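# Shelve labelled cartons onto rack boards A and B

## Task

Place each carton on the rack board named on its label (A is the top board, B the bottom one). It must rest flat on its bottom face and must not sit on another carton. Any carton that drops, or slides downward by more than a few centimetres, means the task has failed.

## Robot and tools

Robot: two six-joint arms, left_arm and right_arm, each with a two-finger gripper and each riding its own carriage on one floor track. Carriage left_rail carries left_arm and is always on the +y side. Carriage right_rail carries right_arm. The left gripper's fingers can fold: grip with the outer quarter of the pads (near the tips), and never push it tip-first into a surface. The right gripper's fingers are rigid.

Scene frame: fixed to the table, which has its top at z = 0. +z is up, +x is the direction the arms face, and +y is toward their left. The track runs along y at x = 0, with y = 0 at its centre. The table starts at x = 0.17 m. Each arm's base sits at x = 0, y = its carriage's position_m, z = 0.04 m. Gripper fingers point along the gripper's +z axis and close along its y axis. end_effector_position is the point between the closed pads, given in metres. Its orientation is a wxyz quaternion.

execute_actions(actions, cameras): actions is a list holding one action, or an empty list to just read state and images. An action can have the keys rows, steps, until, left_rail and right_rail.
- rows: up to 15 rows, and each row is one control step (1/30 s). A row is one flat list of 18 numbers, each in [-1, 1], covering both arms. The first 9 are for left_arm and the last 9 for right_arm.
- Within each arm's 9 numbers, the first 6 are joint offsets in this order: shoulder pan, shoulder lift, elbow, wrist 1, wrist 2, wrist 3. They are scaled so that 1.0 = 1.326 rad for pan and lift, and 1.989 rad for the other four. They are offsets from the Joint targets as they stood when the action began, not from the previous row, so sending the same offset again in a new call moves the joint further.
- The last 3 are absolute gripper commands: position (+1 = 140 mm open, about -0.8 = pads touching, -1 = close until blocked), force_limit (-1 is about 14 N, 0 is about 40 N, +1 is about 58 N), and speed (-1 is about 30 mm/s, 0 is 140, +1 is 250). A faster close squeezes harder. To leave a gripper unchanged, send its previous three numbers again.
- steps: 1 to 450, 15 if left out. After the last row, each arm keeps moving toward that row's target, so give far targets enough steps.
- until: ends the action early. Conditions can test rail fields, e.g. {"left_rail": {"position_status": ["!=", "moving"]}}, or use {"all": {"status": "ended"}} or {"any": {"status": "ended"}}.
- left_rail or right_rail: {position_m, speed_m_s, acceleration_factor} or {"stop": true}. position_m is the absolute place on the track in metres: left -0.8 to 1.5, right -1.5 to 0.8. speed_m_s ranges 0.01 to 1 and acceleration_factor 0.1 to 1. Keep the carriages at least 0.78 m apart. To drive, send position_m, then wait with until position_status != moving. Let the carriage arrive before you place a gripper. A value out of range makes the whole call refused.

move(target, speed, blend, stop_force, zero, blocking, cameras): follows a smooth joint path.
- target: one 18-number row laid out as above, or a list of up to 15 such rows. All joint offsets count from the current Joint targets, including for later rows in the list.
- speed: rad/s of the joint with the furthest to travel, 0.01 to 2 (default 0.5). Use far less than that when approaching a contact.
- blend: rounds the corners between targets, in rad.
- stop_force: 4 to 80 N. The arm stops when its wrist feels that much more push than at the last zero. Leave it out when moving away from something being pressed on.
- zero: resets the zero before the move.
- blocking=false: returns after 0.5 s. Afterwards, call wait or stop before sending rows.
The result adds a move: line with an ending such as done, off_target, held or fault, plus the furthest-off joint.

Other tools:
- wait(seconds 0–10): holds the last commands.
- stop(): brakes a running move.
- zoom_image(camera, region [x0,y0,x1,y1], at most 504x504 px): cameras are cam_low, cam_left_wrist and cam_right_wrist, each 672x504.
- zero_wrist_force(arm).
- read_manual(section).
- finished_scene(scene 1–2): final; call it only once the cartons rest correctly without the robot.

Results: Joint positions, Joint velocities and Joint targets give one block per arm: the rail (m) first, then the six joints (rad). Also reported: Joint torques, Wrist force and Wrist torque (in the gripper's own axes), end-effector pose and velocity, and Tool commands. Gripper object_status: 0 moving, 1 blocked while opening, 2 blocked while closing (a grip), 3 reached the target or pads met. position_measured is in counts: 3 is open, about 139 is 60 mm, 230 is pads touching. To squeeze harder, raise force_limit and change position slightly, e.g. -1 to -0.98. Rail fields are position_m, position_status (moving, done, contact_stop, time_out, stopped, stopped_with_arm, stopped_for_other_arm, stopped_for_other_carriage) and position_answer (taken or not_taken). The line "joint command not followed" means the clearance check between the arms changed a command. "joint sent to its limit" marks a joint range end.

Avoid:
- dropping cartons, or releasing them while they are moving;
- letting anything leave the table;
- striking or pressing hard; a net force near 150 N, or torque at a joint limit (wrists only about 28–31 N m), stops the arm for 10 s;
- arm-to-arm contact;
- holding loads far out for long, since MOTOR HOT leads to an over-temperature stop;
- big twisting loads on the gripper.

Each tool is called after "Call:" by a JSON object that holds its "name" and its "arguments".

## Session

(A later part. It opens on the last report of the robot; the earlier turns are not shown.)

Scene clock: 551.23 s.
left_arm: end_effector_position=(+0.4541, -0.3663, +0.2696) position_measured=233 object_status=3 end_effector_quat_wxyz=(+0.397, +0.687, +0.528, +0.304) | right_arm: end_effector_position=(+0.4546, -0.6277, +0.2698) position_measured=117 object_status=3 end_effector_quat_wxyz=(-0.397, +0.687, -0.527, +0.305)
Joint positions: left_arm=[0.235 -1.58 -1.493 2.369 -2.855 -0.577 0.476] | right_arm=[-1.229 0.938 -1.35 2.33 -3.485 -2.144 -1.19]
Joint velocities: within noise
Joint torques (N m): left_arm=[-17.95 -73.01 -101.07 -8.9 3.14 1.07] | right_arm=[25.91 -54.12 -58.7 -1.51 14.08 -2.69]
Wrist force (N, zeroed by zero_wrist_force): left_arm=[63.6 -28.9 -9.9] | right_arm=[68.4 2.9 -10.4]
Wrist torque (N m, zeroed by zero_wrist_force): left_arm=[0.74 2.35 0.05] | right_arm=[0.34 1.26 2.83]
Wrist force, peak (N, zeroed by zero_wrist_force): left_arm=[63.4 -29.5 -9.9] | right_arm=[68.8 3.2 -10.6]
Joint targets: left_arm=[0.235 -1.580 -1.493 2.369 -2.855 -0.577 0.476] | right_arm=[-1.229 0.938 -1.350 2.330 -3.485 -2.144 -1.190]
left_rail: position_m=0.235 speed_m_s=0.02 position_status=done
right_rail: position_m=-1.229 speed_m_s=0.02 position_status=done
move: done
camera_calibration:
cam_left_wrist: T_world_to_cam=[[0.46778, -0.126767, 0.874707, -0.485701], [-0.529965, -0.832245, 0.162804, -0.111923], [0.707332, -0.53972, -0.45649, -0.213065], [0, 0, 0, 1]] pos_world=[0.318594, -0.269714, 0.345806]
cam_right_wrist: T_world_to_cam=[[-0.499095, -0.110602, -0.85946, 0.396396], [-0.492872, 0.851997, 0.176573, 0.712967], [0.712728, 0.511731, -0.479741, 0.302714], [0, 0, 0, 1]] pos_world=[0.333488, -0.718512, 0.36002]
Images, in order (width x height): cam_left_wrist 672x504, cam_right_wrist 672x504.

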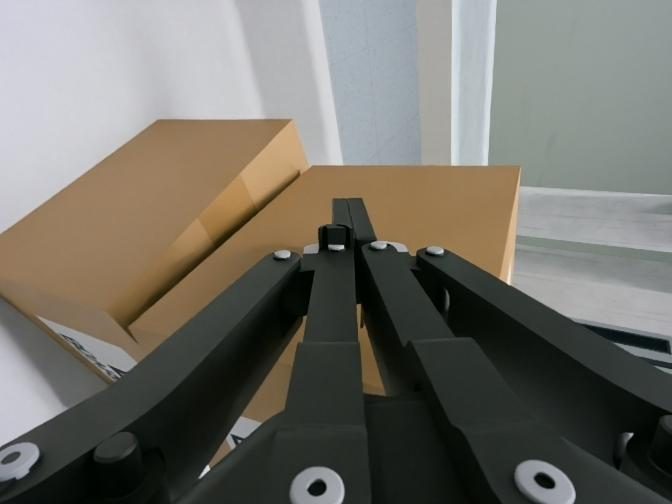

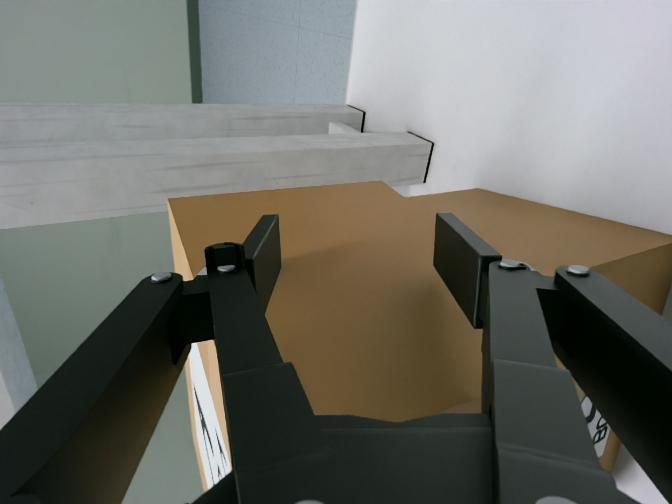

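Call:
{"name": "execute_actions", "arguments": {"actions": [{"left_rail":{"position_m":0.2358,"speed_m_s":0.02},"right_rail":{"position_m":-1.2298,"speed_m_s":0.02},"steps":40}], "cameras": []}}

Call:
{"name": "move", "arguments": {"target": [0,-0.04012,-0.01085,0.0376,0,0,-1,0,0,0,-0.04186,-0.00761,0.03553,0,0,0.1,1,0], "speed": 0.04, "cameras": ["cam_left_wrist"]}}

Scene clock: 557.73 s.
left_arm: end_effector_position=(+0.4541, -0.3659, +0.2697) position_measured=233 object_status=3 end_effector_quat_wxyz=(+0.397, +0.687, +0.528, +0.304) | right_arm: end_effector_position=(+0.4546, -0.6281, +0.2699) position_measured=117 object_status=3 end_effector_quat_wxyz=(-0.397, +0.687, -0.527, +0.305)
Joint positions: left_arm=[0.236 -1.58 -1.493 2.369 -2.855 -0.577 0.476] | right_arm=[-1.23 0.938 -1.35 2.33 -3.485 -2.144 -1.19]
Joint velocities: within noise
Joint torques (N m): left_arm=[-34.69 -72.11 -88.51 -10.3 2.87 1.07] | right_arm=[24.7 -58.05 -51.56 -3.04 14.07 -2.78]
Wrist force (N, zeroed by zero_wrist_force): left_arm=[55.1 -26.5 -8.3] | right_arm=[59.8 4.2 -8.4]
Wrist torque (N m, zeroed by zero_wrist_force): left_arm=[0.66 2.05 0.05] | right_arm=[0.22 1.15 2.46]
Wrist force, peak (N, zeroed by zero_wrist_force): left_arm=[63.8 -29.5 -9.8] | right_arm=[69.0 3.7 -10.3]
Joint targets: left_arm=[0.236 -1.580 -1.493 2.369 -2.855 -0.577 0.476] | right_arm=[-1.230 0.938 -1.350 2.330 -3.485 -2.144 -1.190]
Tool commands: left_gripper/position=-1.0 left_gripper/force_limit=+0.0 left_gripper/speed=+0.0 right_gripper/position=+0.1 right_gripper/force_limit=+1.0 right_gripper/speed=+0.0
left_rail: position_m=0.236 speed_m_s=0.02 position_status=done
right_rail: position_m=-1.230 speed_m_s=0.02 position_status=done
No camera images: "cameras" was empty.

Scene clock: 559.93 s.
left_arm: end_effector_position=(+0.4541, -0.3651, +0.2998) position_measured=233 object_status=3 end_effector_quat_wxyz=(+0.397, +0.687, +0.528, +0.304) | right_arm: end_effector_position=(+0.4542, -0.6286, +0.3000) position_measured=117 object_status=3 end_effector_quat_wxyz=(-0.397, +0.687, -0.527, +0.305)
Joint positions: left_arm=[0.236 -1.58 -1.546 2.347 -2.78 -0.577 0.476] | right_arm=[-1.23 0.938 -1.405 2.315 -3.414 -2.144 -1.19]
Joint velocities: within noise
Joint torques (N m): left_arm=[-37.75 -71.4 -89.03 -7.21 3.23 1.2] | right_arm=[23.61 -54.08 -55.43 -2.64 14.1 -2.8]
Wrist force (N, zeroed by zero_wrist_force): left_arm=[46.0 -22.8 -6.3] | right_arm=[49.8 4.2 -6.3]
Wrist torque (N m, zeroed by zero_wrist_force): left_arm=[0.53 1.74 0.04] | right_arm=[0.05 0.96 2.00]
Wrist force, peak (N, zeroed by zero_wrist_force): left_arm=[56.9 -26.2 -8.6] | right_arm=[61.5 3.9 -8.8]
Joint targets: left_arm=[0.236 -1.580 -1.546 2.347 -2.780 -0.577 0.476] | right_arm=[-1.230 0.938 -1.405 2.315 -3.414 -2.144 -1.190]
left_rail: position_m=0.236 speed_m_s=0.02 position_status=done
right_rail: position_m=-1.230 speed_m_s=0.02 position_status=done
move: done
camera_calibration:
cam_left_wrist: T_world_to_cam=[[0.467771, -0.126761, 0.874712, -0.511992], [-0.529978, -0.832235, 0.162812, -0.115869], [0.707328, -0.539737, -0.456476, -0.198644], [0, 0, 0, 1]] pos_world=[0.318593, -0.268546, 0.376034]
Images, in order (width x height): cam_left_wrist 672x504.

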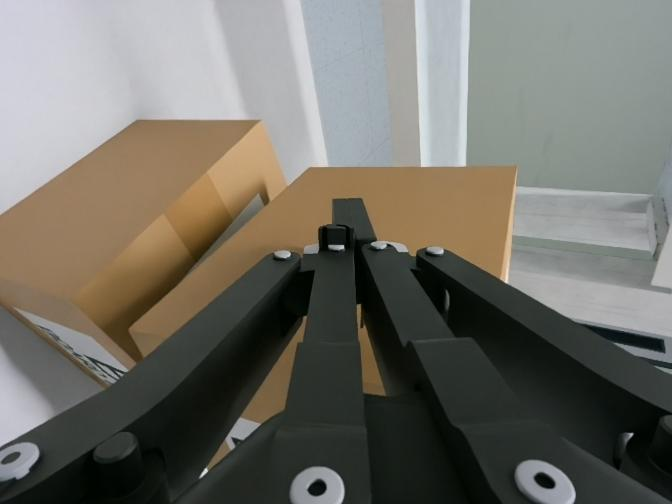

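Call:
{"name": "execute_actions", "arguments": {"actions": [{"left_rail":{"position_m":0.2350},"right_rail":{"position_m":-1.2290},"steps":40}], "cameras": []}}

Call:
{"name": "move", "arguments": {"target": [0.07909,0.05087,-0.0174,-0.08515,-0.02414,0.08312,-1,0,0,-0.06183,0.026,-0.01975,-0.01183,0.03351,-0.02798,0.1,1,0], "speed": 0.05, "cameras": ["cam_left_wrist"]}}

Scene clock: 565.43 s.
left_arm: end_effector_position=(+0.4541, -0.3659, +0.2999) position_measured=233 object_status=3 end_effector_quat_wxyz=(+0.397, +0.687, +0.528, +0.304) | right_arm: end_effector_position=(+0.4542, -0.6278, +0.3001) position_measured=117 object_status=3 end_effector_quat_wxyz=(-0.397, +0.687, -0.527, +0.305)
Joint positions: left_arm=[0.235 -1.58 -1.546 2.347 -2.78 -0.577 0.476] | right_arm=[-1.229 0.938 -1.405 2.315 -3.414 -2.144 -1.19]
Joint velocities: within noise
Joint torques (N m): left_arm=[-17.22 -65.98 -84.72 -12.54 2.69 0.93] | right_arm=[24.15 -48.57 -48 -3.28 14.24 -2.59]
Wrist force (N, zeroed by zero_wrist_force): left_arm=[60.7 -27.3 -9.6] | right_arm=[65.0 2.9 -9.5]
Wrist torque (N m, zeroed by zero_wrist_force): left_arm=[0.75 2.14 0.04] | right_arm=[0.17 1.21 2.63]
Wrist force, peak (N, zeroed by zero_wrist_force): left_arm=[60.7 -27.3 -9.6] | right_arm=[65.4 3.5 -9.4]
Joint targets: left_arm=[0.235 -1.580 -1.546 2.347 -2.780 -0.577 0.476] | right_arm=[-1.229 0.938 -1.405 2.315 -3.414 -2.144 -1.190]
Tool commands: left_gripper/position=-1.0 left_gripper/force_limit=+0.0 left_gripper/speed=+0.0 right_gripper/position=+0.1 right_gripper/force_limit=+1.0 right_gripper/speed=+0.0
left_rail: position_m=0.235 speed_m_s=0.02 position_status=done
right_rail: position_m=-1.229 speed_m_s=0.02 position_status=done
No camera images: "cameras" was empty.

Scene clock: 569.17 s.
left_arm: end_effector_position=(+0.5100, -0.3654, +0.2993) position_measured=233 object_status=3 end_effector_quat_wxyz=(+0.397, +0.687, +0.527, +0.304) | right_arm: end_effector_position=(+0.5098, -0.6282, +0.2998) position_measured=117 object_status=3 end_effector_quat_wxyz=(-0.397, +0.687, -0.527, +0.304)
Joint positions: left_arm=[0.235 -1.475 -1.479 2.312 -2.949 -0.625 0.641] | right_arm=[-1.229 0.856 -1.371 2.275 -3.438 -2.077 -1.245]
Joint velocities: within noise
Joint torques (N m): left_arm=[-6.57 -34.7 -81.22 -18.16 -3.32 3.16] | right_arm=[6.21 -39.06 -53.37 -13.4 19.17 -4.64]
Wrist force (N, zeroed by zero_wrist_force): left_arm=[37.7 -17.6 -4.3] | right_arm=[40.3 5.9 -5.0]
Wrist torque (N m, zeroed by zero_wrist_force): left_arm=[0.51 1.48 0.06] | right_arm=[-0.03 0.82 1.63]
Wrist force, peak (N, zeroed by zero_wrist_force): left_arm=[63.3 -28.6 -9.5] | right_arm=[68.3 3.7 -10.3]
Joint targets: left_arm=[0.235 -1.475 -1.478 2.312 -2.949 -0.625 0.641] | right_arm=[-1.229 0.856 -1.371 2.275 -3.438 -2.077 -1.245]
left_rail: position_m=0.235 speed_m_s=0.02 position_status=done
right_rail: position_m=-1.229 speed_m_s=0.02 position_status=done
move: done
camera_calibration:
cam_left_wrist: T_world_to_cam=[[0.467526, -0.126795, 0.874839, -0.537589], [-0.53007, -0.832206, 0.162661, -0.0862562], [0.707422, -0.539774, -0.456288, -0.238663], [0, 0, 0, 1]] pos_world=[0.374451, -0.268771, 0.375435]
Images, in order (width x height): cam_left_wrist 672x504.

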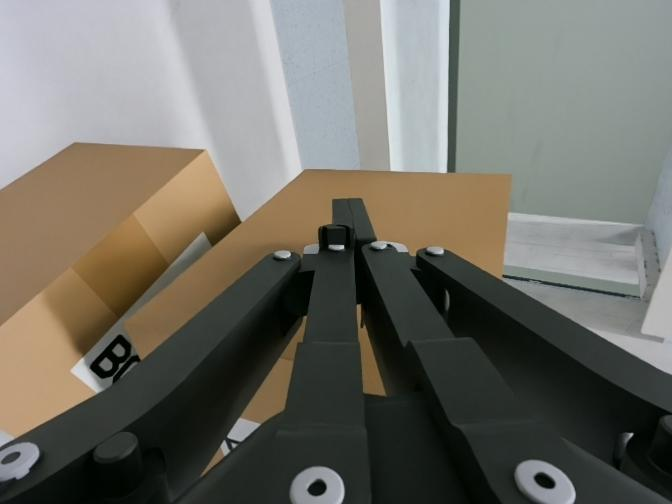

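Call:
{"name": "execute_actions", "arguments": {"actions": [{"left_rail":{"position_m":0.2338},"right_rail":{"position_m":-1.2278},"steps":45}], "cameras": []}}

Call:
{"name": "move", "arguments": {"target": [[0,-0.05762,-0.02051,0.05892,0,0,-1,0,0,0,-0.0598,-0.01639,0.05626,0,0,0.1,1,0],[0,-0.10603,-0.0448,0.11549,0,0,-1,0,0,0,-0.11146,-0.037,0.11131,0,0,0.1,1,0],[0,-0.14578,-0.07275,0.16993,0,0,-1,0,0,0,-0.15603,-0.06119,0.16521,0,0,0.1,1,0]], "speed": 0.06, "blend": 0.02, "cameras": ["cam_left_wrist"]}}

Scene clock: 577.47 s.
left_arm: end_effector_position=(+0.5101, -0.3665, +0.2993) position_measured=233 object_status=3 end_effector_quat_wxyz=(+0.397, +0.687, +0.527, +0.304) | right_arm: end_effector_position=(+0.5099, -0.6270, +0.2998) position_measured=117 object_status=3 end_effector_quat_wxyz=(-0.397, +0.687, -0.527, +0.305)
Joint positions: left_arm=[0.234 -1.475 -1.478 2.312 -2.949 -0.625 0.641] | right_arm=[-1.228 0.856 -1.371 2.275 -3.438 -2.077 -1.245]
Joint velocities: within noise
Joint torques (N m): left_arm=[-39.1 -36.17 -74.36 -16.46 -2.84 2.37] | right_arm=[43.61 -39.98 -42.87 -10.55 17.01 -4.33]
Wrist force (N, zeroed by zero_wrist_force): left_arm=[57.3 -23.3 -8.4] | right_arm=[60.6 4.8 -9.5]
Wrist torque (N m, zeroed by zero_wrist_force): left_arm=[0.66 2.18 0.08] | right_arm=[0.12 1.24 2.47]
Wrist force, peak (N, zeroed by zero_wrist_force): left_arm=[57.6 -23.6 -8.3] | right_arm=[61.0 5.9 -9.1]
Joint targets: left_arm=[0.234 -1.475 -1.478 2.312 -2.949 -0.625 0.641] | right_arm=[-1.228 0.856 -1.371 2.275 -3.438 -2.077 -1.245]
Tool commands: left_gripper/position=-1.0 left_gripper/force_limit=+0.0 left_gripper/speed=+0.0 right_gripper/position=+0.1 right_gripper/force_limit=+1.0 right_gripper/speed=+0.0
left_rail: position_m=0.234 speed_m_s=0.02 position_status=done
right_rail: position_m=-1.228 speed_m_s=0.02 position_status=done
No camera images: "cameras" was empty.

Scene clock: 583.50 s.
left_arm: end_effector_position=(+0.5101, -0.3669, +0.4500) position_measured=233 object_status=3 end_effector_quat_wxyz=(+0.397, +0.687, +0.527, +0.304) | right_arm: end_effector_position=(+0.5100, -0.6269, +0.4500) position_measured=117 object_status=3 end_effector_quat_wxyz=(-0.397, +0.687, -0.527, +0.304)
Joint positions: left_arm=[0.234 -1.475 -1.672 2.168 -2.612 -0.625 0.641] | right_arm=[-1.228 0.856 -1.577 2.154 -3.109 -2.077 -1.245]
Joint velocities: within noise
Joint torques (N m): left_arm=[-49.48 -55.47 -100.28 -8.75 -1.58 1.87] | right_arm=[38.57 -43.32 -62.05 -1.99 14.81 -3.79]
Wrist force (N, zeroed by zero_wrist_force): left_arm=[63.4 -25.6 -9.4] | right_arm=[67.4 5.2 -10.5]
Wrist torque (N m, zeroed by zero_wrist_force): left_arm=[0.73 2.35 0.09] | right_arm=[0.27 1.30 2.71]
Wrist force, peak (N, zeroed by zero_wrist_force): left_arm=[74.4 -29.3 -11.4] | right_arm=[79.2 5.7 -13.1]
Joint targets: left_arm=[0.234 -1.475 -1.672 2.168 -2.611 -0.625 0.641] | right_arm=[-1.228 0.856 -1.578 2.154 -3.109 -2.077 -1.245]
left_rail: position_m=0.234 speed_m_s=0.02 position_status=done
right_rail: position_m=-1.228 speed_m_s=0.02 position_status=done
move: done
camera_calibration:
cam_left_wrist: T_world_to_cam=[[0.467515, -0.126799, 0.874844, -0.669666], [-0.530067, -0.832211, 0.162647, -0.111991], [0.707431, -0.539765, -0.456283, -0.170812], [0, 0, 0, 1]] pos_world=[0.374554, -0.270312, 0.526129]
Images, in order (width x height): cam_left_wrist 672x504.

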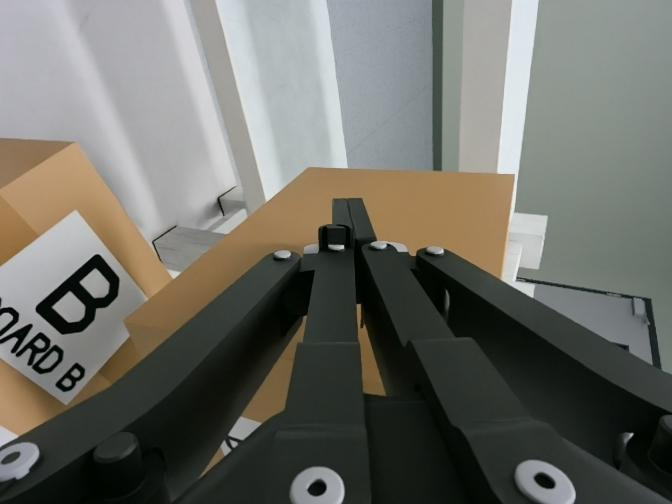

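Call:
{"name": "execute_actions", "arguments": {"actions": [{"left_rail":{"position_m":0.2346},"right_rail":{"position_m":-1.2286},"steps":45}], "cameras": []}}

Call:
{"name": "move", "arguments": {"target": [[0,-0.02534,-0.02428,0.04118,0,0,-1,0,0,0,-0.02911,-0.02182,0.04123,0,0,0.1,1,0],[0,-0.04623,-0.05068,0.0815,0,0,-1,0,0,0,-0.05407,-0.04575,0.0818,0,0,0.1,1,0],[0,-0.0725,-0.10509,0.15341,0,0,-1,0,0,0,-0.08808,-0.09574,0.15448,0,0,0.1,1,0]], "speed": 0.06, "blend": 0.02, "cameras": []}}

Call:
{"name": "execute_actions", "arguments": {"actions": [{"left_rail":{"position_m":0.3746,"speed_m_s":0.1},"right_rail":{"position_m":-1.0886,"speed_m_s":0.1},"steps":120,"until":{"all":{"status":"ended"}}}], "cameras": ["cam_left_wrist","cam_right_wrist"]}}

Scene clock: 599.00 s.
left_arm: end_effector_position=(+0.5101, -0.3661, +0.4501) position_measured=233 object_status=3 end_effector_quat_wxyz=(+0.397, +0.687, +0.527, +0.304) | right_arm: end_effector_position=(+0.5100, -0.6277, +0.4501) position_measured=117 object_status=3 end_effector_quat_wxyz=(-0.397, +0.687, -0.527, +0.304)
Joint positions: left_arm=[0.235 -1.475 -1.672 2.168 -2.611 -0.625 0.641] | right_arm=[-1.229 0.856 -1.578 2.154 -3.109 -2.077 -1.245]
Joint velocities: within noise
Joint torques (N m): left_arm=[-22.42 -54.93 -81.16 -8.86 -0.92 2.01] | right_arm=[25.63 -42.19 -53.76 -3.15 12.78 -3.47]
Wrist force (N, zeroed by zero_wrist_force): left_arm=[49.4 -21.6 -6.3] | right_arm=[52.5 6.3 -7.2]
Wrist torque (N m, zeroed by zero_wrist_force): left_arm=[0.61 1.83 0.08] | right_arm=[0.23 1.03 2.10]
Wrist force, peak (N, zeroed by zero_wrist_force): left_arm=[63.6 -26.4 -9.2] | right_arm=[67.8 5.7 -10.7]
Joint targets: left_arm=[0.235 -1.475 -1.672 2.168 -2.611 -0.625 0.641] | right_arm=[-1.229 0.856 -1.578 2.154 -3.109 -2.077 -1.245]
Tool commands: left_gripper/position=-1.0 left_gripper/force_limit=+0.0 left_gripper/speed=+0.0 right_gripper/position=+0.1 right_gripper/force_limit=+1.0 right_gripper/speed=+0.0
left_rail: position_m=0.235 speed_m_s=0.02 position_status=done
right_rail: position_m=-1.229 speed_m_s=0.02 position_status=done
No camera images: "cameras" was empty.

Scene clock: 604.50 s.
left_arm: end_effector_position=(+0.5101, -0.3663, +0.6048) position_measured=233 object_status=3 end_effector_quat_wxyz=(+0.397, +0.687, +0.527, +0.304) | right_arm: end_effector_position=(+0.5102, -0.6275, +0.6048) position_measured=117 object_status=3 end_effector_quat_wxyz=(-0.397, +0.687, -0.527, +0.305)
Joint positions: left_arm=[0.235 -1.475 -1.768 1.959 -2.306 -0.625 0.641] | right_arm=[-1.229 0.856 -1.694 1.963 -2.802 -2.077 -1.245]
Joint velocities: within noise
Joint torques (N m): left_arm=[-39.42 -39.76 -92.42 -8.21 -4.04 1.91] | right_arm=[45.04 -32.08 -59.83 -2.25 19.66 -3.47]
Wrist force (N, zeroed by zero_wrist_force): left_arm=[56.3 -23.3 -8.2] | right_arm=[60.3 5.5 -9.1]
Wrist torque (N m, zeroed by zero_wrist_force): left_arm=[0.68 2.12 0.08] | right_arm=[0.21 1.11 2.37]
Wrist force, peak (N, zeroed by zero_wrist_force): left_arm=[76.2 -30.5 -11.9] | right_arm=[81.5 4.5 -13.8]
Joint targets: left_arm=[0.235 -1.475 -1.768 1.959 -2.306 -0.625 0.641] | right_arm=[-1.229 0.856 -1.694 1.963 -2.802 -2.077 -1.245]
left_rail: position_m=0.235 speed_m_s=0.02 position_status=done
right_rail: position_m=-1.229 speed_m_s=0.02 position_status=done
move: done
No camera images: "cameras" was empty.

Scene clock: 607.60 s.
left_arm: end_effector_position=(+0.5101, -0.2264, +0.6049) position_measured=233 object_status=3 end_effector_quat_wxyz=(+0.397, +0.687, +0.527, +0.304) | right_arm: end_effector_position=(+0.5102, -0.4874, +0.6049) position_measured=117 object_status=3 end_effector_quat_wxyz=(-0.397, +0.687, -0.527, +0.304)
Joint positions: left_arm=[0.375 -1.475 -1.768 1.959 -2.306 -0.625 0.641] | right_arm=[-1.089 0.856 -1.694 1.963 -2.802 -2.077 -1.245]
Joint velocities: within noise
Joint torques (N m): left_arm=[-42.37 -41.8 -85.43 -15.16 -6.55 1.73] | right_arm=[42.63 -9.83 -54.87 -2.86 28 -3.1]
Wrist force (N, zeroed by zero_wrist_force): left_arm=[56.6 -23.5 -8.0] | right_arm=[60.5 5.7 -9.3]
Wrist torque (N m, zeroed by zero_wrist_force): left_arm=[0.68 2.15 0.08] | right_arm=[0.29 1.13 2.40]
Wrist force, peak (N, zeroed by zero_wrist_force): left_arm=[60.9 -25.6 -8.5] | right_arm=[66.5 5.8 -10.7]
Joint targets: left_arm=[0.375 -1.475 -1.768 1.959 -2.306 -0.625 0.641] | right_arm=[-1.089 0.856 -1.694 1.963 -2.802 -2.077 -1.245]
Tool commands: left_gripper/position=-1.0 left_gripper/force_limit=+0.0 left_gripper/speed=+0.0 right_gripper/position=+0.1 right_gripper/force_limit=+1.0 right_gripper/speed=+0.0
left_rail: position_m=0.375 speed_m_s=0.10 position_status=done
right_rail: position_m=-1.089 speed_m_s=0.10 position_status=done
camera_calibration:
cam_left_wrist: T_world_to_cam=[[0.467513, -0.126792, 0.874846, -0.787373], [-0.530068, -0.832209, 0.162652, -0.0202137], [0.707432, -0.539769, -0.456277, -0.0242933], [0, 0, 0, 1]] pos_world=[0.374578, -0.129768, 0.681033]
cam_right_wrist: T_world_to_cam=[[-0.499315, -0.11078, -0.85931, 0.727523], [-0.492823, 0.852037, 0.17652, 0.561747], [0.712608, 0.511626, -0.480029, 0.352264], [0, 0, 0, 1]] pos_world=[0.389078, -0.578262, 0.695105]
Images, in order (width x height): cam_left_wrist 672x504, cam_right_wrist 672x504.

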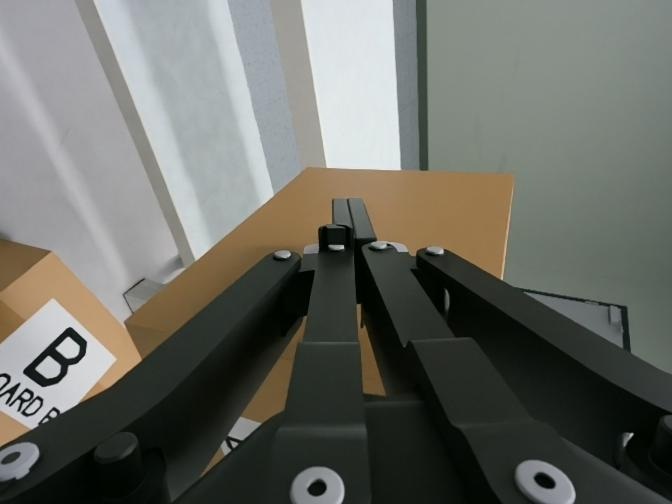

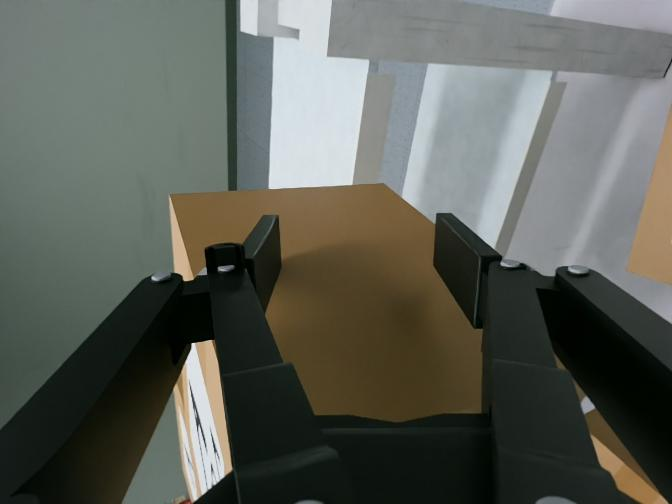

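Call:
{"name": "execute_actions", "arguments": {"actions": [{"left_rail":{"position_m":0.3744,"speed_m_s":0.02},"right_rail":{"position_m":-1.0884,"speed_m_s":0.02},"steps":40}], "cameras": []}}

Call:
{"name": "move", "arguments": {"target": [[0.0541,0.03198,-0.01007,-0.05128,-0.0198,0.05005,-1,0,0,-0.04024,0.02502,-0.01372,-0.01098,0.0221,-0.01716,0.1,1,0],[0.10581,0.06554,-0.02353,-0.09363,-0.04082,0.09318,-1,0,0,-0.07728,0.05207,-0.02952,-0.01969,0.04266,-0.03229,0.1,1,0]], "speed": 0.06, "blend": 0.02, "cameras": []}}

Call:
{"name": "execute_actions", "arguments": {"actions": [{"left_rail":{"position_m":0.3738},"right_rail":{"position_m":-1.0878},"steps":45}], "cameras": []}}

Call:
{"name": "move", "arguments": {"target": [[0.04909,0.03471,-0.01642,-0.03443,-0.02161,0.03709,-1,0,0,-0.03398,0.02883,-0.01784,-0.00661,0.01904,-0.01336,0.1,1,0],[0.09544,0.07021,-0.03548,-0.06201,-0.04305,0.06905,-1,0,0,-0.0651,0.05926,-0.03772,-0.01128,0.03655,-0.02527,0.1,1,0]], "speed": 0.06, "blend": 0.02}}

Scene clock: 621.50 s.
left_arm: end_effector_position=(+0.5101, -0.2266, +0.6049) position_measured=233 object_status=3 end_effector_quat_wxyz=(+0.397, +0.687, +0.527, +0.304) | right_arm: end_effector_position=(+0.5102, -0.4872, +0.6049) position_measured=117 object_status=3 end_effector_quat_wxyz=(-0.397, +0.687, -0.527, +0.304)
Joint positions: left_arm=[0.374 -1.475 -1.768 1.959 -2.306 -0.625 0.641] | right_arm=[-1.088 0.856 -1.694 1.963 -2.802 -2.077 -1.245]
Joint velocities: within noise
Joint torques (N m): left_arm=[-41.86 -38.04 -74.18 -20.71 -6.51 1.76] | right_arm=[38.17 -9.35 -46 -3.58 27.78 -2.9]
Wrist force (N, zeroed by zero_wrist_force): left_arm=[61.8 -25.5 -9.2] | right_arm=[66.2 5.3 -10.7]
Wrist torque (N m, zeroed by zero_wrist_force): left_arm=[0.62 2.37 0.09] | right_arm=[0.30 1.16 2.62]
Wrist force, peak (N, zeroed by zero_wrist_force): left_arm=[62.0 -25.7 -8.9] | right_arm=[66.7 5.8 -10.6]
Joint targets: left_arm=[0.374 -1.475 -1.768 1.959 -2.306 -0.625 0.641] | right_arm=[-1.088 0.856 -1.694 1.963 -2.802 -2.077 -1.245]
Tool commands: left_gripper/position=-1.0 left_gripper/force_limit=+0.0 left_gripper/speed=+0.0 right_gripper/position=+0.1 right_gripper/force_limit=+1.0 right_gripper/speed=+0.0
left_rail: position_m=0.374 speed_m_s=0.02 position_status=done
right_rail: position_m=-1.088 speed_m_s=0.02 position_status=done
No camera images: "cameras" was empty.

Scene clock: 625.00 s.
left_arm: end_effector_position=(+0.5900, -0.2265, +0.6050) position_measured=233 object_status=3 end_effector_quat_wxyz=(+0.397, +0.687, +0.527, +0.304) | right_arm: end_effector_position=(+0.5901, -0.4872, +0.6049) position_measured=117 object_status=3 end_effector_quat_wxyz=(-0.397, +0.687, -0.527, +0.305)
Joint positions: left_arm=[0.374 -1.335 -1.681 1.912 -2.492 -0.706 0.826] | right_arm=[-1.088 0.753 -1.625 1.905 -2.841 -1.992 -1.309]
Joint velocities: within noise
Joint torques (N m): left_arm=[-17.35 -10.91 -90.75 -19.86 -10.72 2.39] | right_arm=[18.68 -20.66 -59.93 -12.88 26.24 -4.99]
Wrist force (N, zeroed by zero_wrist_force): left_arm=[50.2 -22.2 -6.3] | right_arm=[54.1 5.9 -7.2]
Wrist torque (N m, zeroed by zero_wrist_force): left_arm=[0.59 1.90 0.05] | right_arm=[0.03 0.96 2.18]
Wrist force, peak (N, zeroed by zero_wrist_force): left_arm=[62.7 -25.4 -9.1] | right_arm=[67.1 5.9 -9.8]
Joint targets: left_arm=[0.374 -1.335 -1.681 1.912 -2.493 -0.706 0.826] | right_arm=[-1.088 0.753 -1.625 1.905 -2.841 -1.992 -1.310]
left_rail: position_m=0.374 speed_m_s=0.02 position_status=done
right_rail: position_m=-1.088 speed_m_s=0.02 position_status=done
move: done
No camera images: "cameras" was empty.

Scene clock: 626.70 s.
left_arm: end_effector_position=(+0.5901, -0.2270, +0.6050) position_measured=233 object_status=3 end_effector_quat_wxyz=(+0.397, +0.687, +0.527, +0.304) | right_arm: end_effector_position=(+0.5902, -0.4867, +0.6049) position_measured=117 object_status=3 end_effector_quat_wxyz=(-0.397, +0.687, -0.527, +0.305)
Joint positions: left_arm=[0.374 -1.335 -1.681 1.912 -2.493 -0.706 0.826] | right_arm=[-1.088 0.753 -1.625 1.905 -2.841 -1.992 -1.31]
Joint velocities: within noise
Joint torques (N m): left_arm=[-37.23 -10.21 -93.51 -20.35 -12.38 2.44] | right_arm=[45.63 -16.17 -56.28 -9.9 29.28 -5.32]
Wrist force (N, zeroed by zero_wrist_force): left_arm=[60.2 -25.6 -8.2] | right_arm=[64.8 5.4 -9.9]
Wrist torque (N m, zeroed by zero_wrist_force): left_arm=[0.62 2.31 0.06] | right_arm=[0.08 1.15 2.63]
Wrist force, peak (N, zeroed by zero_wrist_force): left_arm=[60.9 -25.0 -8.4] | right_arm=[64.8 5.5 -9.8]
Joint targets: left_arm=[0.374 -1.335 -1.681 1.912 -2.493 -0.706 0.826] | right_arm=[-1.088 0.753 -1.625 1.905 -2.841 -1.992 -1.310]
Tool commands: left_gripper/position=-1.0 left_gripper/force_limit=+0.0 left_gripper/speed=+0.0 right_gripper/position=+0.1 right_gripper/force_limit=+1.0 right_gripper/speed=+0.0
left_rail: position_m=0.374 speed_m_s=0.02 position_status=done
right_rail: position_m=-1.088 speed_m_s=0.02 position_status=done
No camera images: "cameras" was empty.

Scene clock: 629.37 s.
left_arm: end_effector_position=(+0.6699, -0.2271, +0.6050) position_measured=233 object_status=3 end_effector_quat_wxyz=(+0.397, +0.687, +0.527, +0.304) | right_arm: end_effector_position=(+0.6700, -0.4867, +0.6049) position_measured=117 object_status=3 end_effector_quat_wxyz=(-0.397, +0.687, -0.527, +0.305)
Joint positions: left_arm=[0.374 -1.209 -1.588 1.841 -2.616 -0.791 0.963] | right_arm=[-1.088 0.667 -1.547 1.83 -2.864 -1.919 -1.36]
Joint velocities: within noise
Joint torques (N m): left_arm=[-19.59 -21.19 -90.44 -20.33 -15.25 2.15] | right_arm=[25.54 -29.79 -57.84 -12.35 27.91 -5.39]
Wrist force (N, zeroed by zero_wrist_force): left_arm=[53.2 -22.6 -7.2] | right_arm=[56.3 4.8 -8.2]
Wrist torque (N m, zeroed by zero_wrist_force): left_arm=[0.53 1.90 0.07] | right_arm=[0.01 1.07 2.24]
Wrist force, peak (N, zeroed by zero_wrist_force): left_arm=[62.3 -25.7 -8.8] | right_arm=[66.2 5.6 -9.9]
Joint targets: left_arm=[0.374 -1.208 -1.588 1.841 -2.616 -0.791 0.963] | right_arm=[-1.088 0.667 -1.547 1.830 -2.864 -1.919 -1.360]
left_rail: position_m=0.374 speed_m_s=0.02 position_status=done
right_rail: position_m=-1.088 speed_m_s=0.02 position_status=done
move: done
camera_calibration:
cam_left_wrist: T_world_to_cam=[[0.467222, -0.126703, 0.875014, -0.862185], [-0.530001, -0.832285, 0.162483, 0.063926], [0.707674, -0.539674, -0.456014, -0.137971], [0, 0, 0, 1]] pos_world=[0.534351, -0.130496, 0.68112]
cam_right_wrist: T_world_to_cam=[[-0.499221, -0.110813, -0.85936, 0.807395], [-0.492854, 0.852035, 0.176441, 0.639926], [0.712653, 0.511622, -0.479968, 0.237912], [0, 0, 0, 1]] pos_world=[0.54891, -0.57749, 0.695123]

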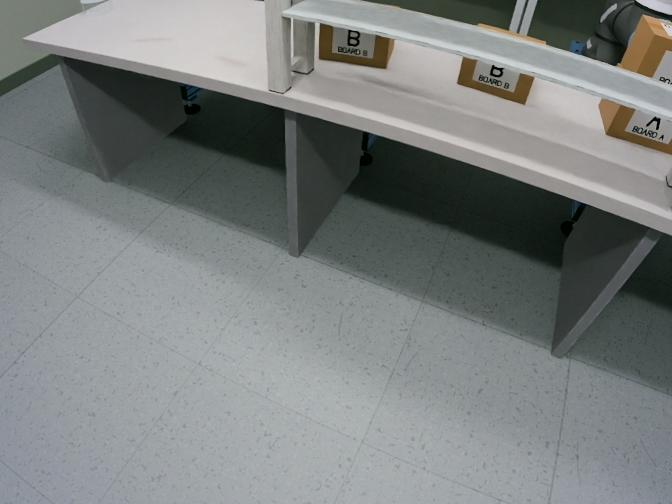

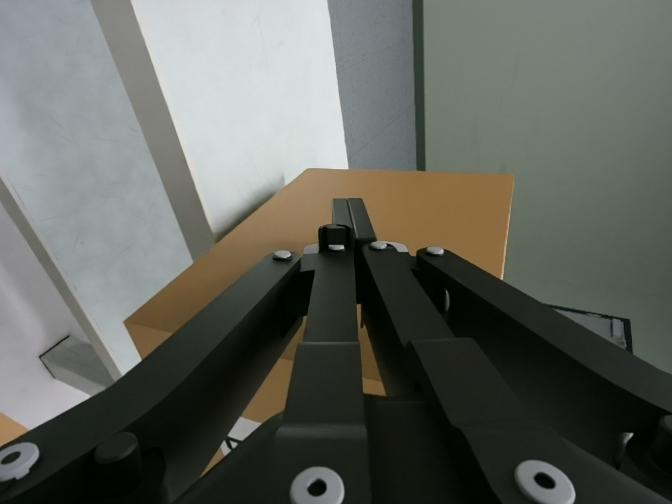

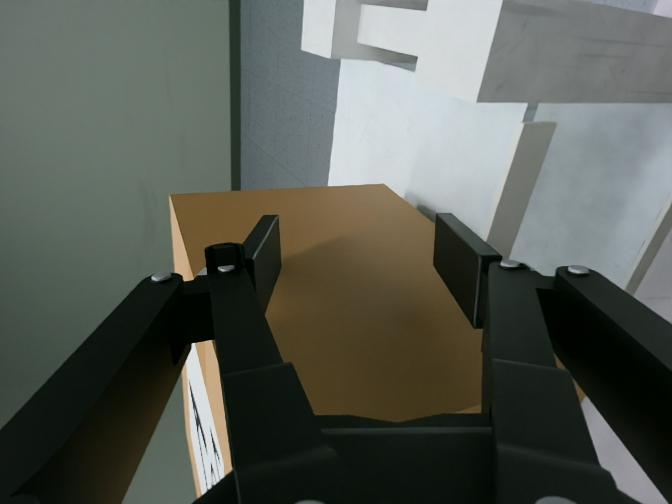

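Call:
{"name": "execute_actions", "arguments": {"actions": [{"left_rail":{"position_m":0.3735},"right_rail":{"position_m":-1.0875},"steps":40}], "cameras": []}}

Call:
{"name": "move", "arguments": {"target": [[0.04358,0.03612,-0.02144,-0.02159,-0.0211,0.02755,-1,0,0,-0.02846,0.0318,-0.02186,-0.0028,0.01611,-0.01061,0.1,1,0],[0.08444,0.07282,-0.04514,-0.03805,-0.04154,0.05147,-1,0,0,-0.05449,0.06484,-0.04572,-0.00377,0.0309,-0.02011,0.1,1,0]], "speed": 0.06, "blend": 0.02, "cameras": ["cam_left_wrist","cam_right_wrist"]}}

Call:
{"name": "move", "arguments": {"target": [0,0.01183,0.02163,-0.02952,0,0,-1,0,0,0,0.01247,0.02102,-0.02934,0,0,0.1,1,0], "speed": 0.025, "stop_force": 15, "cameras": ["cam_left_wrist"]}}

Scene clock: 641.37 s.
left_arm: end_effector_position=(+0.6701, -0.2274, +0.6050) position_measured=233 object_status=3 end_effector_quat_wxyz=(+0.397, +0.687, +0.527, +0.304) | right_arm: end_effector_position=(+0.6702, -0.4864, +0.6049) position_measured=117 object_status=3 end_effector_quat_wxyz=(-0.397, +0.687, -0.527, +0.305)
Joint positions: left_arm=[0.373 -1.208 -1.588 1.841 -2.616 -0.791 0.963] | right_arm=[-1.087 0.667 -1.547 1.83 -2.864 -1.919 -1.36]
Joint velocities: within noise
Joint torques (N m): left_arm=[-35.52 -24.22 -82.69 -19.15 -15 2.44] | right_arm=[39.63 -26.54 -50.14 -10.51 27.11 -5.24]
Wrist force (N, zeroed by zero_wrist_force): left_arm=[58.4 -24.3 -8.1] | right_arm=[62.2 4.9 -9.4]
Wrist torque (N m, zeroed by zero_wrist_force): left_arm=[0.59 2.20 0.07] | right_arm=[0.12 1.17 2.49]
Wrist force, peak (N, zeroed by zero_wrist_force): left_arm=[58.7 -24.7 -7.9] | right_arm=[62.6 5.3 -9.5]
Joint targets: left_arm=[0.373 -1.208 -1.588 1.841 -2.616 -0.791 0.963] | right_arm=[-1.087 0.667 -1.547 1.830 -2.864 -1.919 -1.360]
Tool commands: left_gripper/position=-1.0 left_gripper/force_limit=+0.0 left_gripper/speed=+0.0 right_gripper/position=+0.1 right_gripper/force_limit=+1.0 right_gripper/speed=+0.0
left_rail: position_m=0.373 speed_m_s=0.02 position_status=done
right_rail: position_m=-1.087 speed_m_s=0.02 position_status=done
No camera images: "cameras" was empty.

Scene clock: 643.60 s.
left_arm: end_effector_position=(+0.7498, -0.2274, +0.6050) position_measured=233 object_status=3 end_effector_quat_wxyz=(+0.397, +0.687, +0.527, +0.304) | right_arm: end_effector_position=(+0.7500, -0.4864, +0.6049) position_measured=117 object_status=3 end_effector_quat_wxyz=(-0.397, +0.687, -0.527, +0.305)
Joint positions: left_arm=[0.373 -1.097 -1.492 1.752 -2.691 -0.874 1.066] | right_arm=[-1.087 0.595 -1.461 1.739 -2.871 -1.858 -1.4]
Joint velocities: within noise
Joint torques (N m): left_arm=[-24.1 -32.96 -89.85 -20.43 -17.66 2.35] | right_arm=[28.4 -38.59 -57.82 -11.98 27.93 -5.11]
Wrist force (N, zeroed by zero_wrist_force): left_arm=[52.2 -21.6 -7.1] | right_arm=[55.3 4.7 -7.7]
Wrist torque (N m, zeroed by zero_wrist_force): left_arm=[0.65 1.90 0.07] | right_arm=[0.01 1.01 2.19]
Wrist force, peak (N, zeroed by zero_wrist_force): left_arm=[59.8 -24.4 -8.6] | right_arm=[64.1 5.4 -9.2]
Joint targets: left_arm=[0.373 -1.096 -1.491 1.752 -2.692 -0.874 1.066] | right_arm=[-1.087 0.595 -1.461 1.739 -2.871 -1.858 -1.400]
left_rail: position_m=0.373 speed_m_s=0.02 position_status=done
right_rail: position_m=-1.087 speed_m_s=0.02 position_status=done
move: done
camera_calibration:
cam_left_wrist: T_world_to_cam=[[0.467435, -0.126693, 0.874902, -0.899588], [-0.530009, -0.832247, 0.162652, 0.105933], [0.707527, -0.539735, -0.45617, -0.194512], [0, 0, 0, 1]] pos_world=[0.614267, -0.130794, 0.68109]
cam_right_wrist: T_world_to_cam=[[-0.499282, -0.110796, -0.859327, 0.847346], [-0.492841, 0.852032, 0.176493, 0.679054], [0.712619, 0.511631, -0.480009, 0.180819], [0, 0, 0, 1]] pos_world=[0.628875, -0.577206, 0.695093]
Images, in order (width x height): cam_left_wrist 672x504, cam_right_wrist 672x504.

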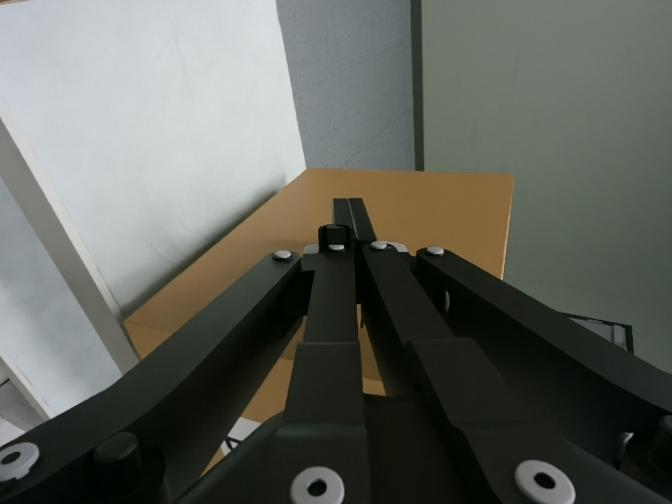

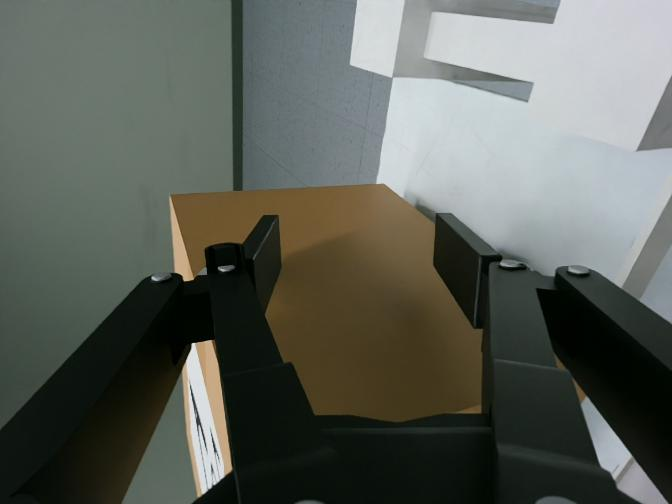

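Scene clock: 647.17 s.
left_arm: end_effector_position=(+0.7500, -0.2275, +0.5756) position_measured=233 object_status=3 end_effector_quat_wxyz=(+0.397, +0.687, +0.527, +0.304) | right_arm: end_effector_position=(+0.7503, -0.4863, +0.5778) position_measured=117 object_status=3 end_effector_quat_wxyz=(-0.397, +0.687, -0.527, +0.305)
Joint positions: left_arm=[0.373 -1.096 -1.477 1.79 -2.744 -0.874 1.066] | right_arm=[-1.087 0.595 -1.447 1.773 -2.92 -1.858 -1.4]
Joint velocities: within noise
Joint torques (N m): left_arm=[-32.4 -68.4 -81.1 -5.15 -17.53 2.25] | right_arm=[35.01 -50.45 -42.93 1.79 20.61 -4.6]
Wrist force (N, zeroed by zero_wrist_force): left_arm=[52.0 -12.3 -12.9] | right_arm=[51.0 -8.7 -13.9]
Wrist torque (N m, zeroed by zero_wrist_force): left_arm=[0.34 1.92 -0.05] | right_arm=[0.70 0.79 2.17]
Wrist force, peak (N, zeroed by zero_wrist_force): left_arm=[55.0 -23.2 -7.3] | right_arm=[58.9 5.0 -8.5]
Joint targets: left_arm=[0.373 -1.096 -1.477 1.790 -2.744 -0.874 1.066] | right_arm=[-1.087 0.595 -1.447 1.773 -2.920 -1.858 -1.400]
left_rail: position_m=0.373 speed_m_s=0.02 position_status=done
right_rail: position_m=-1.087 speed_m_s=0.02 position_status=done
move: contact (left_arm, right_arm)
camera_calibration:
cam_left_wrist: T_world_to_cam=[[0.4673, -0.126438, 0.875011, -0.873911], [-0.530022, -0.832209, 0.162806, 0.110695], [0.707607, -0.539854, -0.455906, -0.208342], [0, 0, 0, 1]] pos_world=[0.614474, -0.130849, 0.651675]
Images, in order (width x height): cam_left_wrist 672x504.

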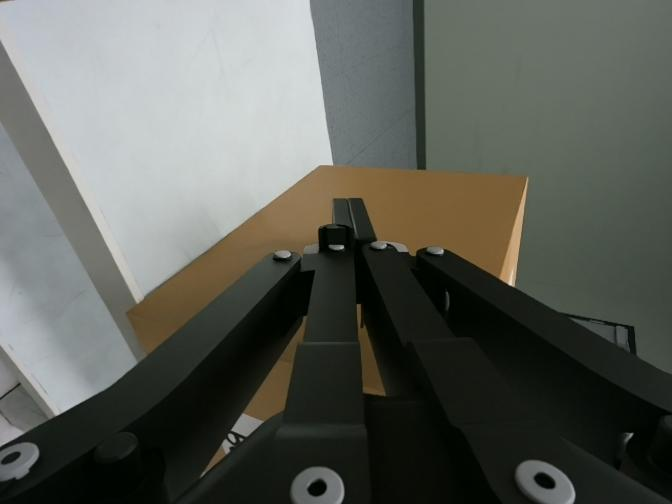

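Contact as predicted. Lower ~4 mm more, release, retract.

Call:
{"name": "move", "arguments": {"target": [0,0.0018,0.0028,-0.004,0,0,-1,0,0,0,0.0024,0.0036,-0.0052,0,0,0.1,1,0], "speed": 0.015, "stop_force": 15, "cameras": ["cam_left_wrist"]}}

Call:
{"name": "execute_actions", "arguments": {"actions": [{"left_rail":{"position_m":0.403,"speed_m_s":0.05,"acceleration_factor":0.1},"right_rail":{"position_m":-1.117,"speed_m_s":0.05,"acceleration_factor":0.1},"steps":60}], "cameras": ["cam_left_wrist"]}}

Scene clock: 653.37 s.
left_arm: end_effector_position=(+0.7500, -0.2275, +0.5746) position_measured=233 object_status=3 end_effector_quat_wxyz=(+0.397, +0.687, +0.528, +0.304) | right_arm: end_effector_position=(+0.7503, -0.4863, +0.5720) position_measured=117 object_status=3 end_effector_quat_wxyz=(-0.397, +0.687, -0.527, +0.305)
Joint positions: left_arm=[0.373 -1.096 -1.477 1.792 -2.747 -0.874 1.066] | right_arm=[-1.087 0.595 -1.444 1.78 -2.93 -1.858 -1.4]
Joint velocities: within noise
Joint torques (N m): left_arm=[-33.23 -53.75 -70.45 -2.68 -18.01 2.05] | right_arm=[35.46 -15.09 -28.46 -2.03 10.84 -3.09]
Wrist force (N, zeroed by zero_wrist_force): left_arm=[50.8 -2.6 -18.2] | right_arm=[55.9 -7.9 -24.9]
Wrist torque (N m, zeroed by zero_wrist_force): left_arm=[0.02 1.78 -0.19] | right_arm=[1.09 0.74 2.34]
Wrist force, peak (N, zeroed by zero_wrist_force): left_arm=[52.3 -1.2 -28.6] | right_arm=[56.1 -8.2 -25.1]
Joint targets: left_arm=[0.373 -1.096 -1.477 1.792 -2.747 -0.874 1.066] | right_arm=[-1.087 0.595 -1.444 1.780 -2.930 -1.858 -1.400]
left_rail: position_m=0.373 speed_m_s=0.02 position_status=done
right_rail: position_m=-1.087 speed_m_s=0.02 position_status=done
move: contact (left_arm)
camera_calibration:
cam_left_wrist: T_world_to_cam=[[0.467035, -0.12592, 0.875227, -0.872878], [-0.530071, -0.832112, 0.163137, 0.110728], [0.707745, -0.540123, -0.455372, -0.209234], [0, 0, 0, 1]] pos_world=[0.614443, -0.130788, 0.650624]
Images, in order (width x height): cam_left_wrist 672x504.

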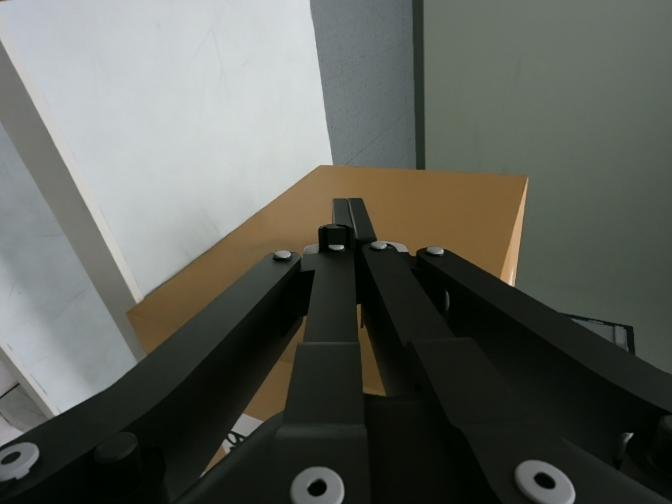

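Scene clock: 655.57 s.
left_arm: end_effector_position=(+0.7500, -0.1979, +0.5746) position_measured=233 object_status=3 end_effector_quat_wxyz=(+0.397, +0.687, +0.528, +0.304) | right_arm: end_effector_position=(+0.7503, -0.5158, +0.5720) position_measured=117 object_status=3 end_effector_quat_wxyz=(-0.397, +0.687, -0.527, +0.305)
Joint positions: left_arm=[0.403 -1.096 -1.477 1.792 -2.747 -0.874 1.066] | right_arm=[-1.117 0.595 -1.444 1.78 -2.93 -1.858 -1.4]
Joint velocities: within noise
Joint torques (N m): left_arm=[10.96 -57.49 -43.47 -4.75 4.44 2.31] | right_arm=[-14.8 -73.4 -49.25 -8.68 -3.6 0.89]
Wrist force (N, zeroed by zero_wrist_force): left_arm=[-0.4 0.0 0.2] | right_arm=[4.8 1.3 -8.0]
Wrist torque (N m, zeroed by zero_wrist_force): left_arm=[0.03 0.09 -0.02] | right_arm=[0.31 -1.09 -0.03]
Wrist force, peak (N, zeroed by zero_wrist_force): left_arm=[51.1 -2.4 -18.3] | right_arm=[56.1 -8.5 -25.3]
Joint targets: left_arm=[0.403 -1.096 -1.477 1.792 -2.747 -0.874 1.066] | right_arm=[-1.117 0.595 -1.444 1.780 -2.930 -1.858 -1.400]
Tool commands: left_gripper/position=-1.0 left_gripper/force_limit=+0.0 left_gripper/speed=+0.0 right_gripper/position=+0.1 right_gripper/force_limit=+1.0 right_gripper/speed=+0.0
left_rail: position_m=0.403 speed_m_s=0.05 position_status=done
right_rail: position_m=-1.117 speed_m_s=0.05 position_status=done
camera_calibration:
cam_left_wrist: T_world_to_cam=[[0.467034, -0.12592, 0.875228, -0.869162], [-0.530071, -0.832113, 0.163136, 0.135285], [0.707746, -0.540122, -0.455372, -0.193294], [0, 0, 0, 1]] pos_world=[0.614442, -0.101275, 0.650624]
Images, in order (width x height): cam_left_wrist 672x504.

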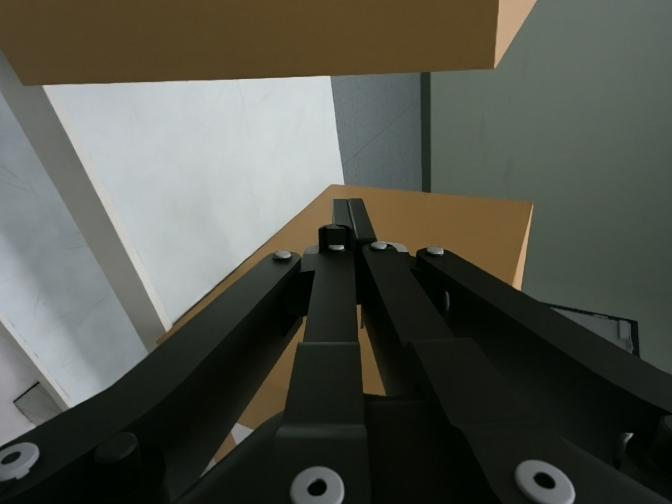

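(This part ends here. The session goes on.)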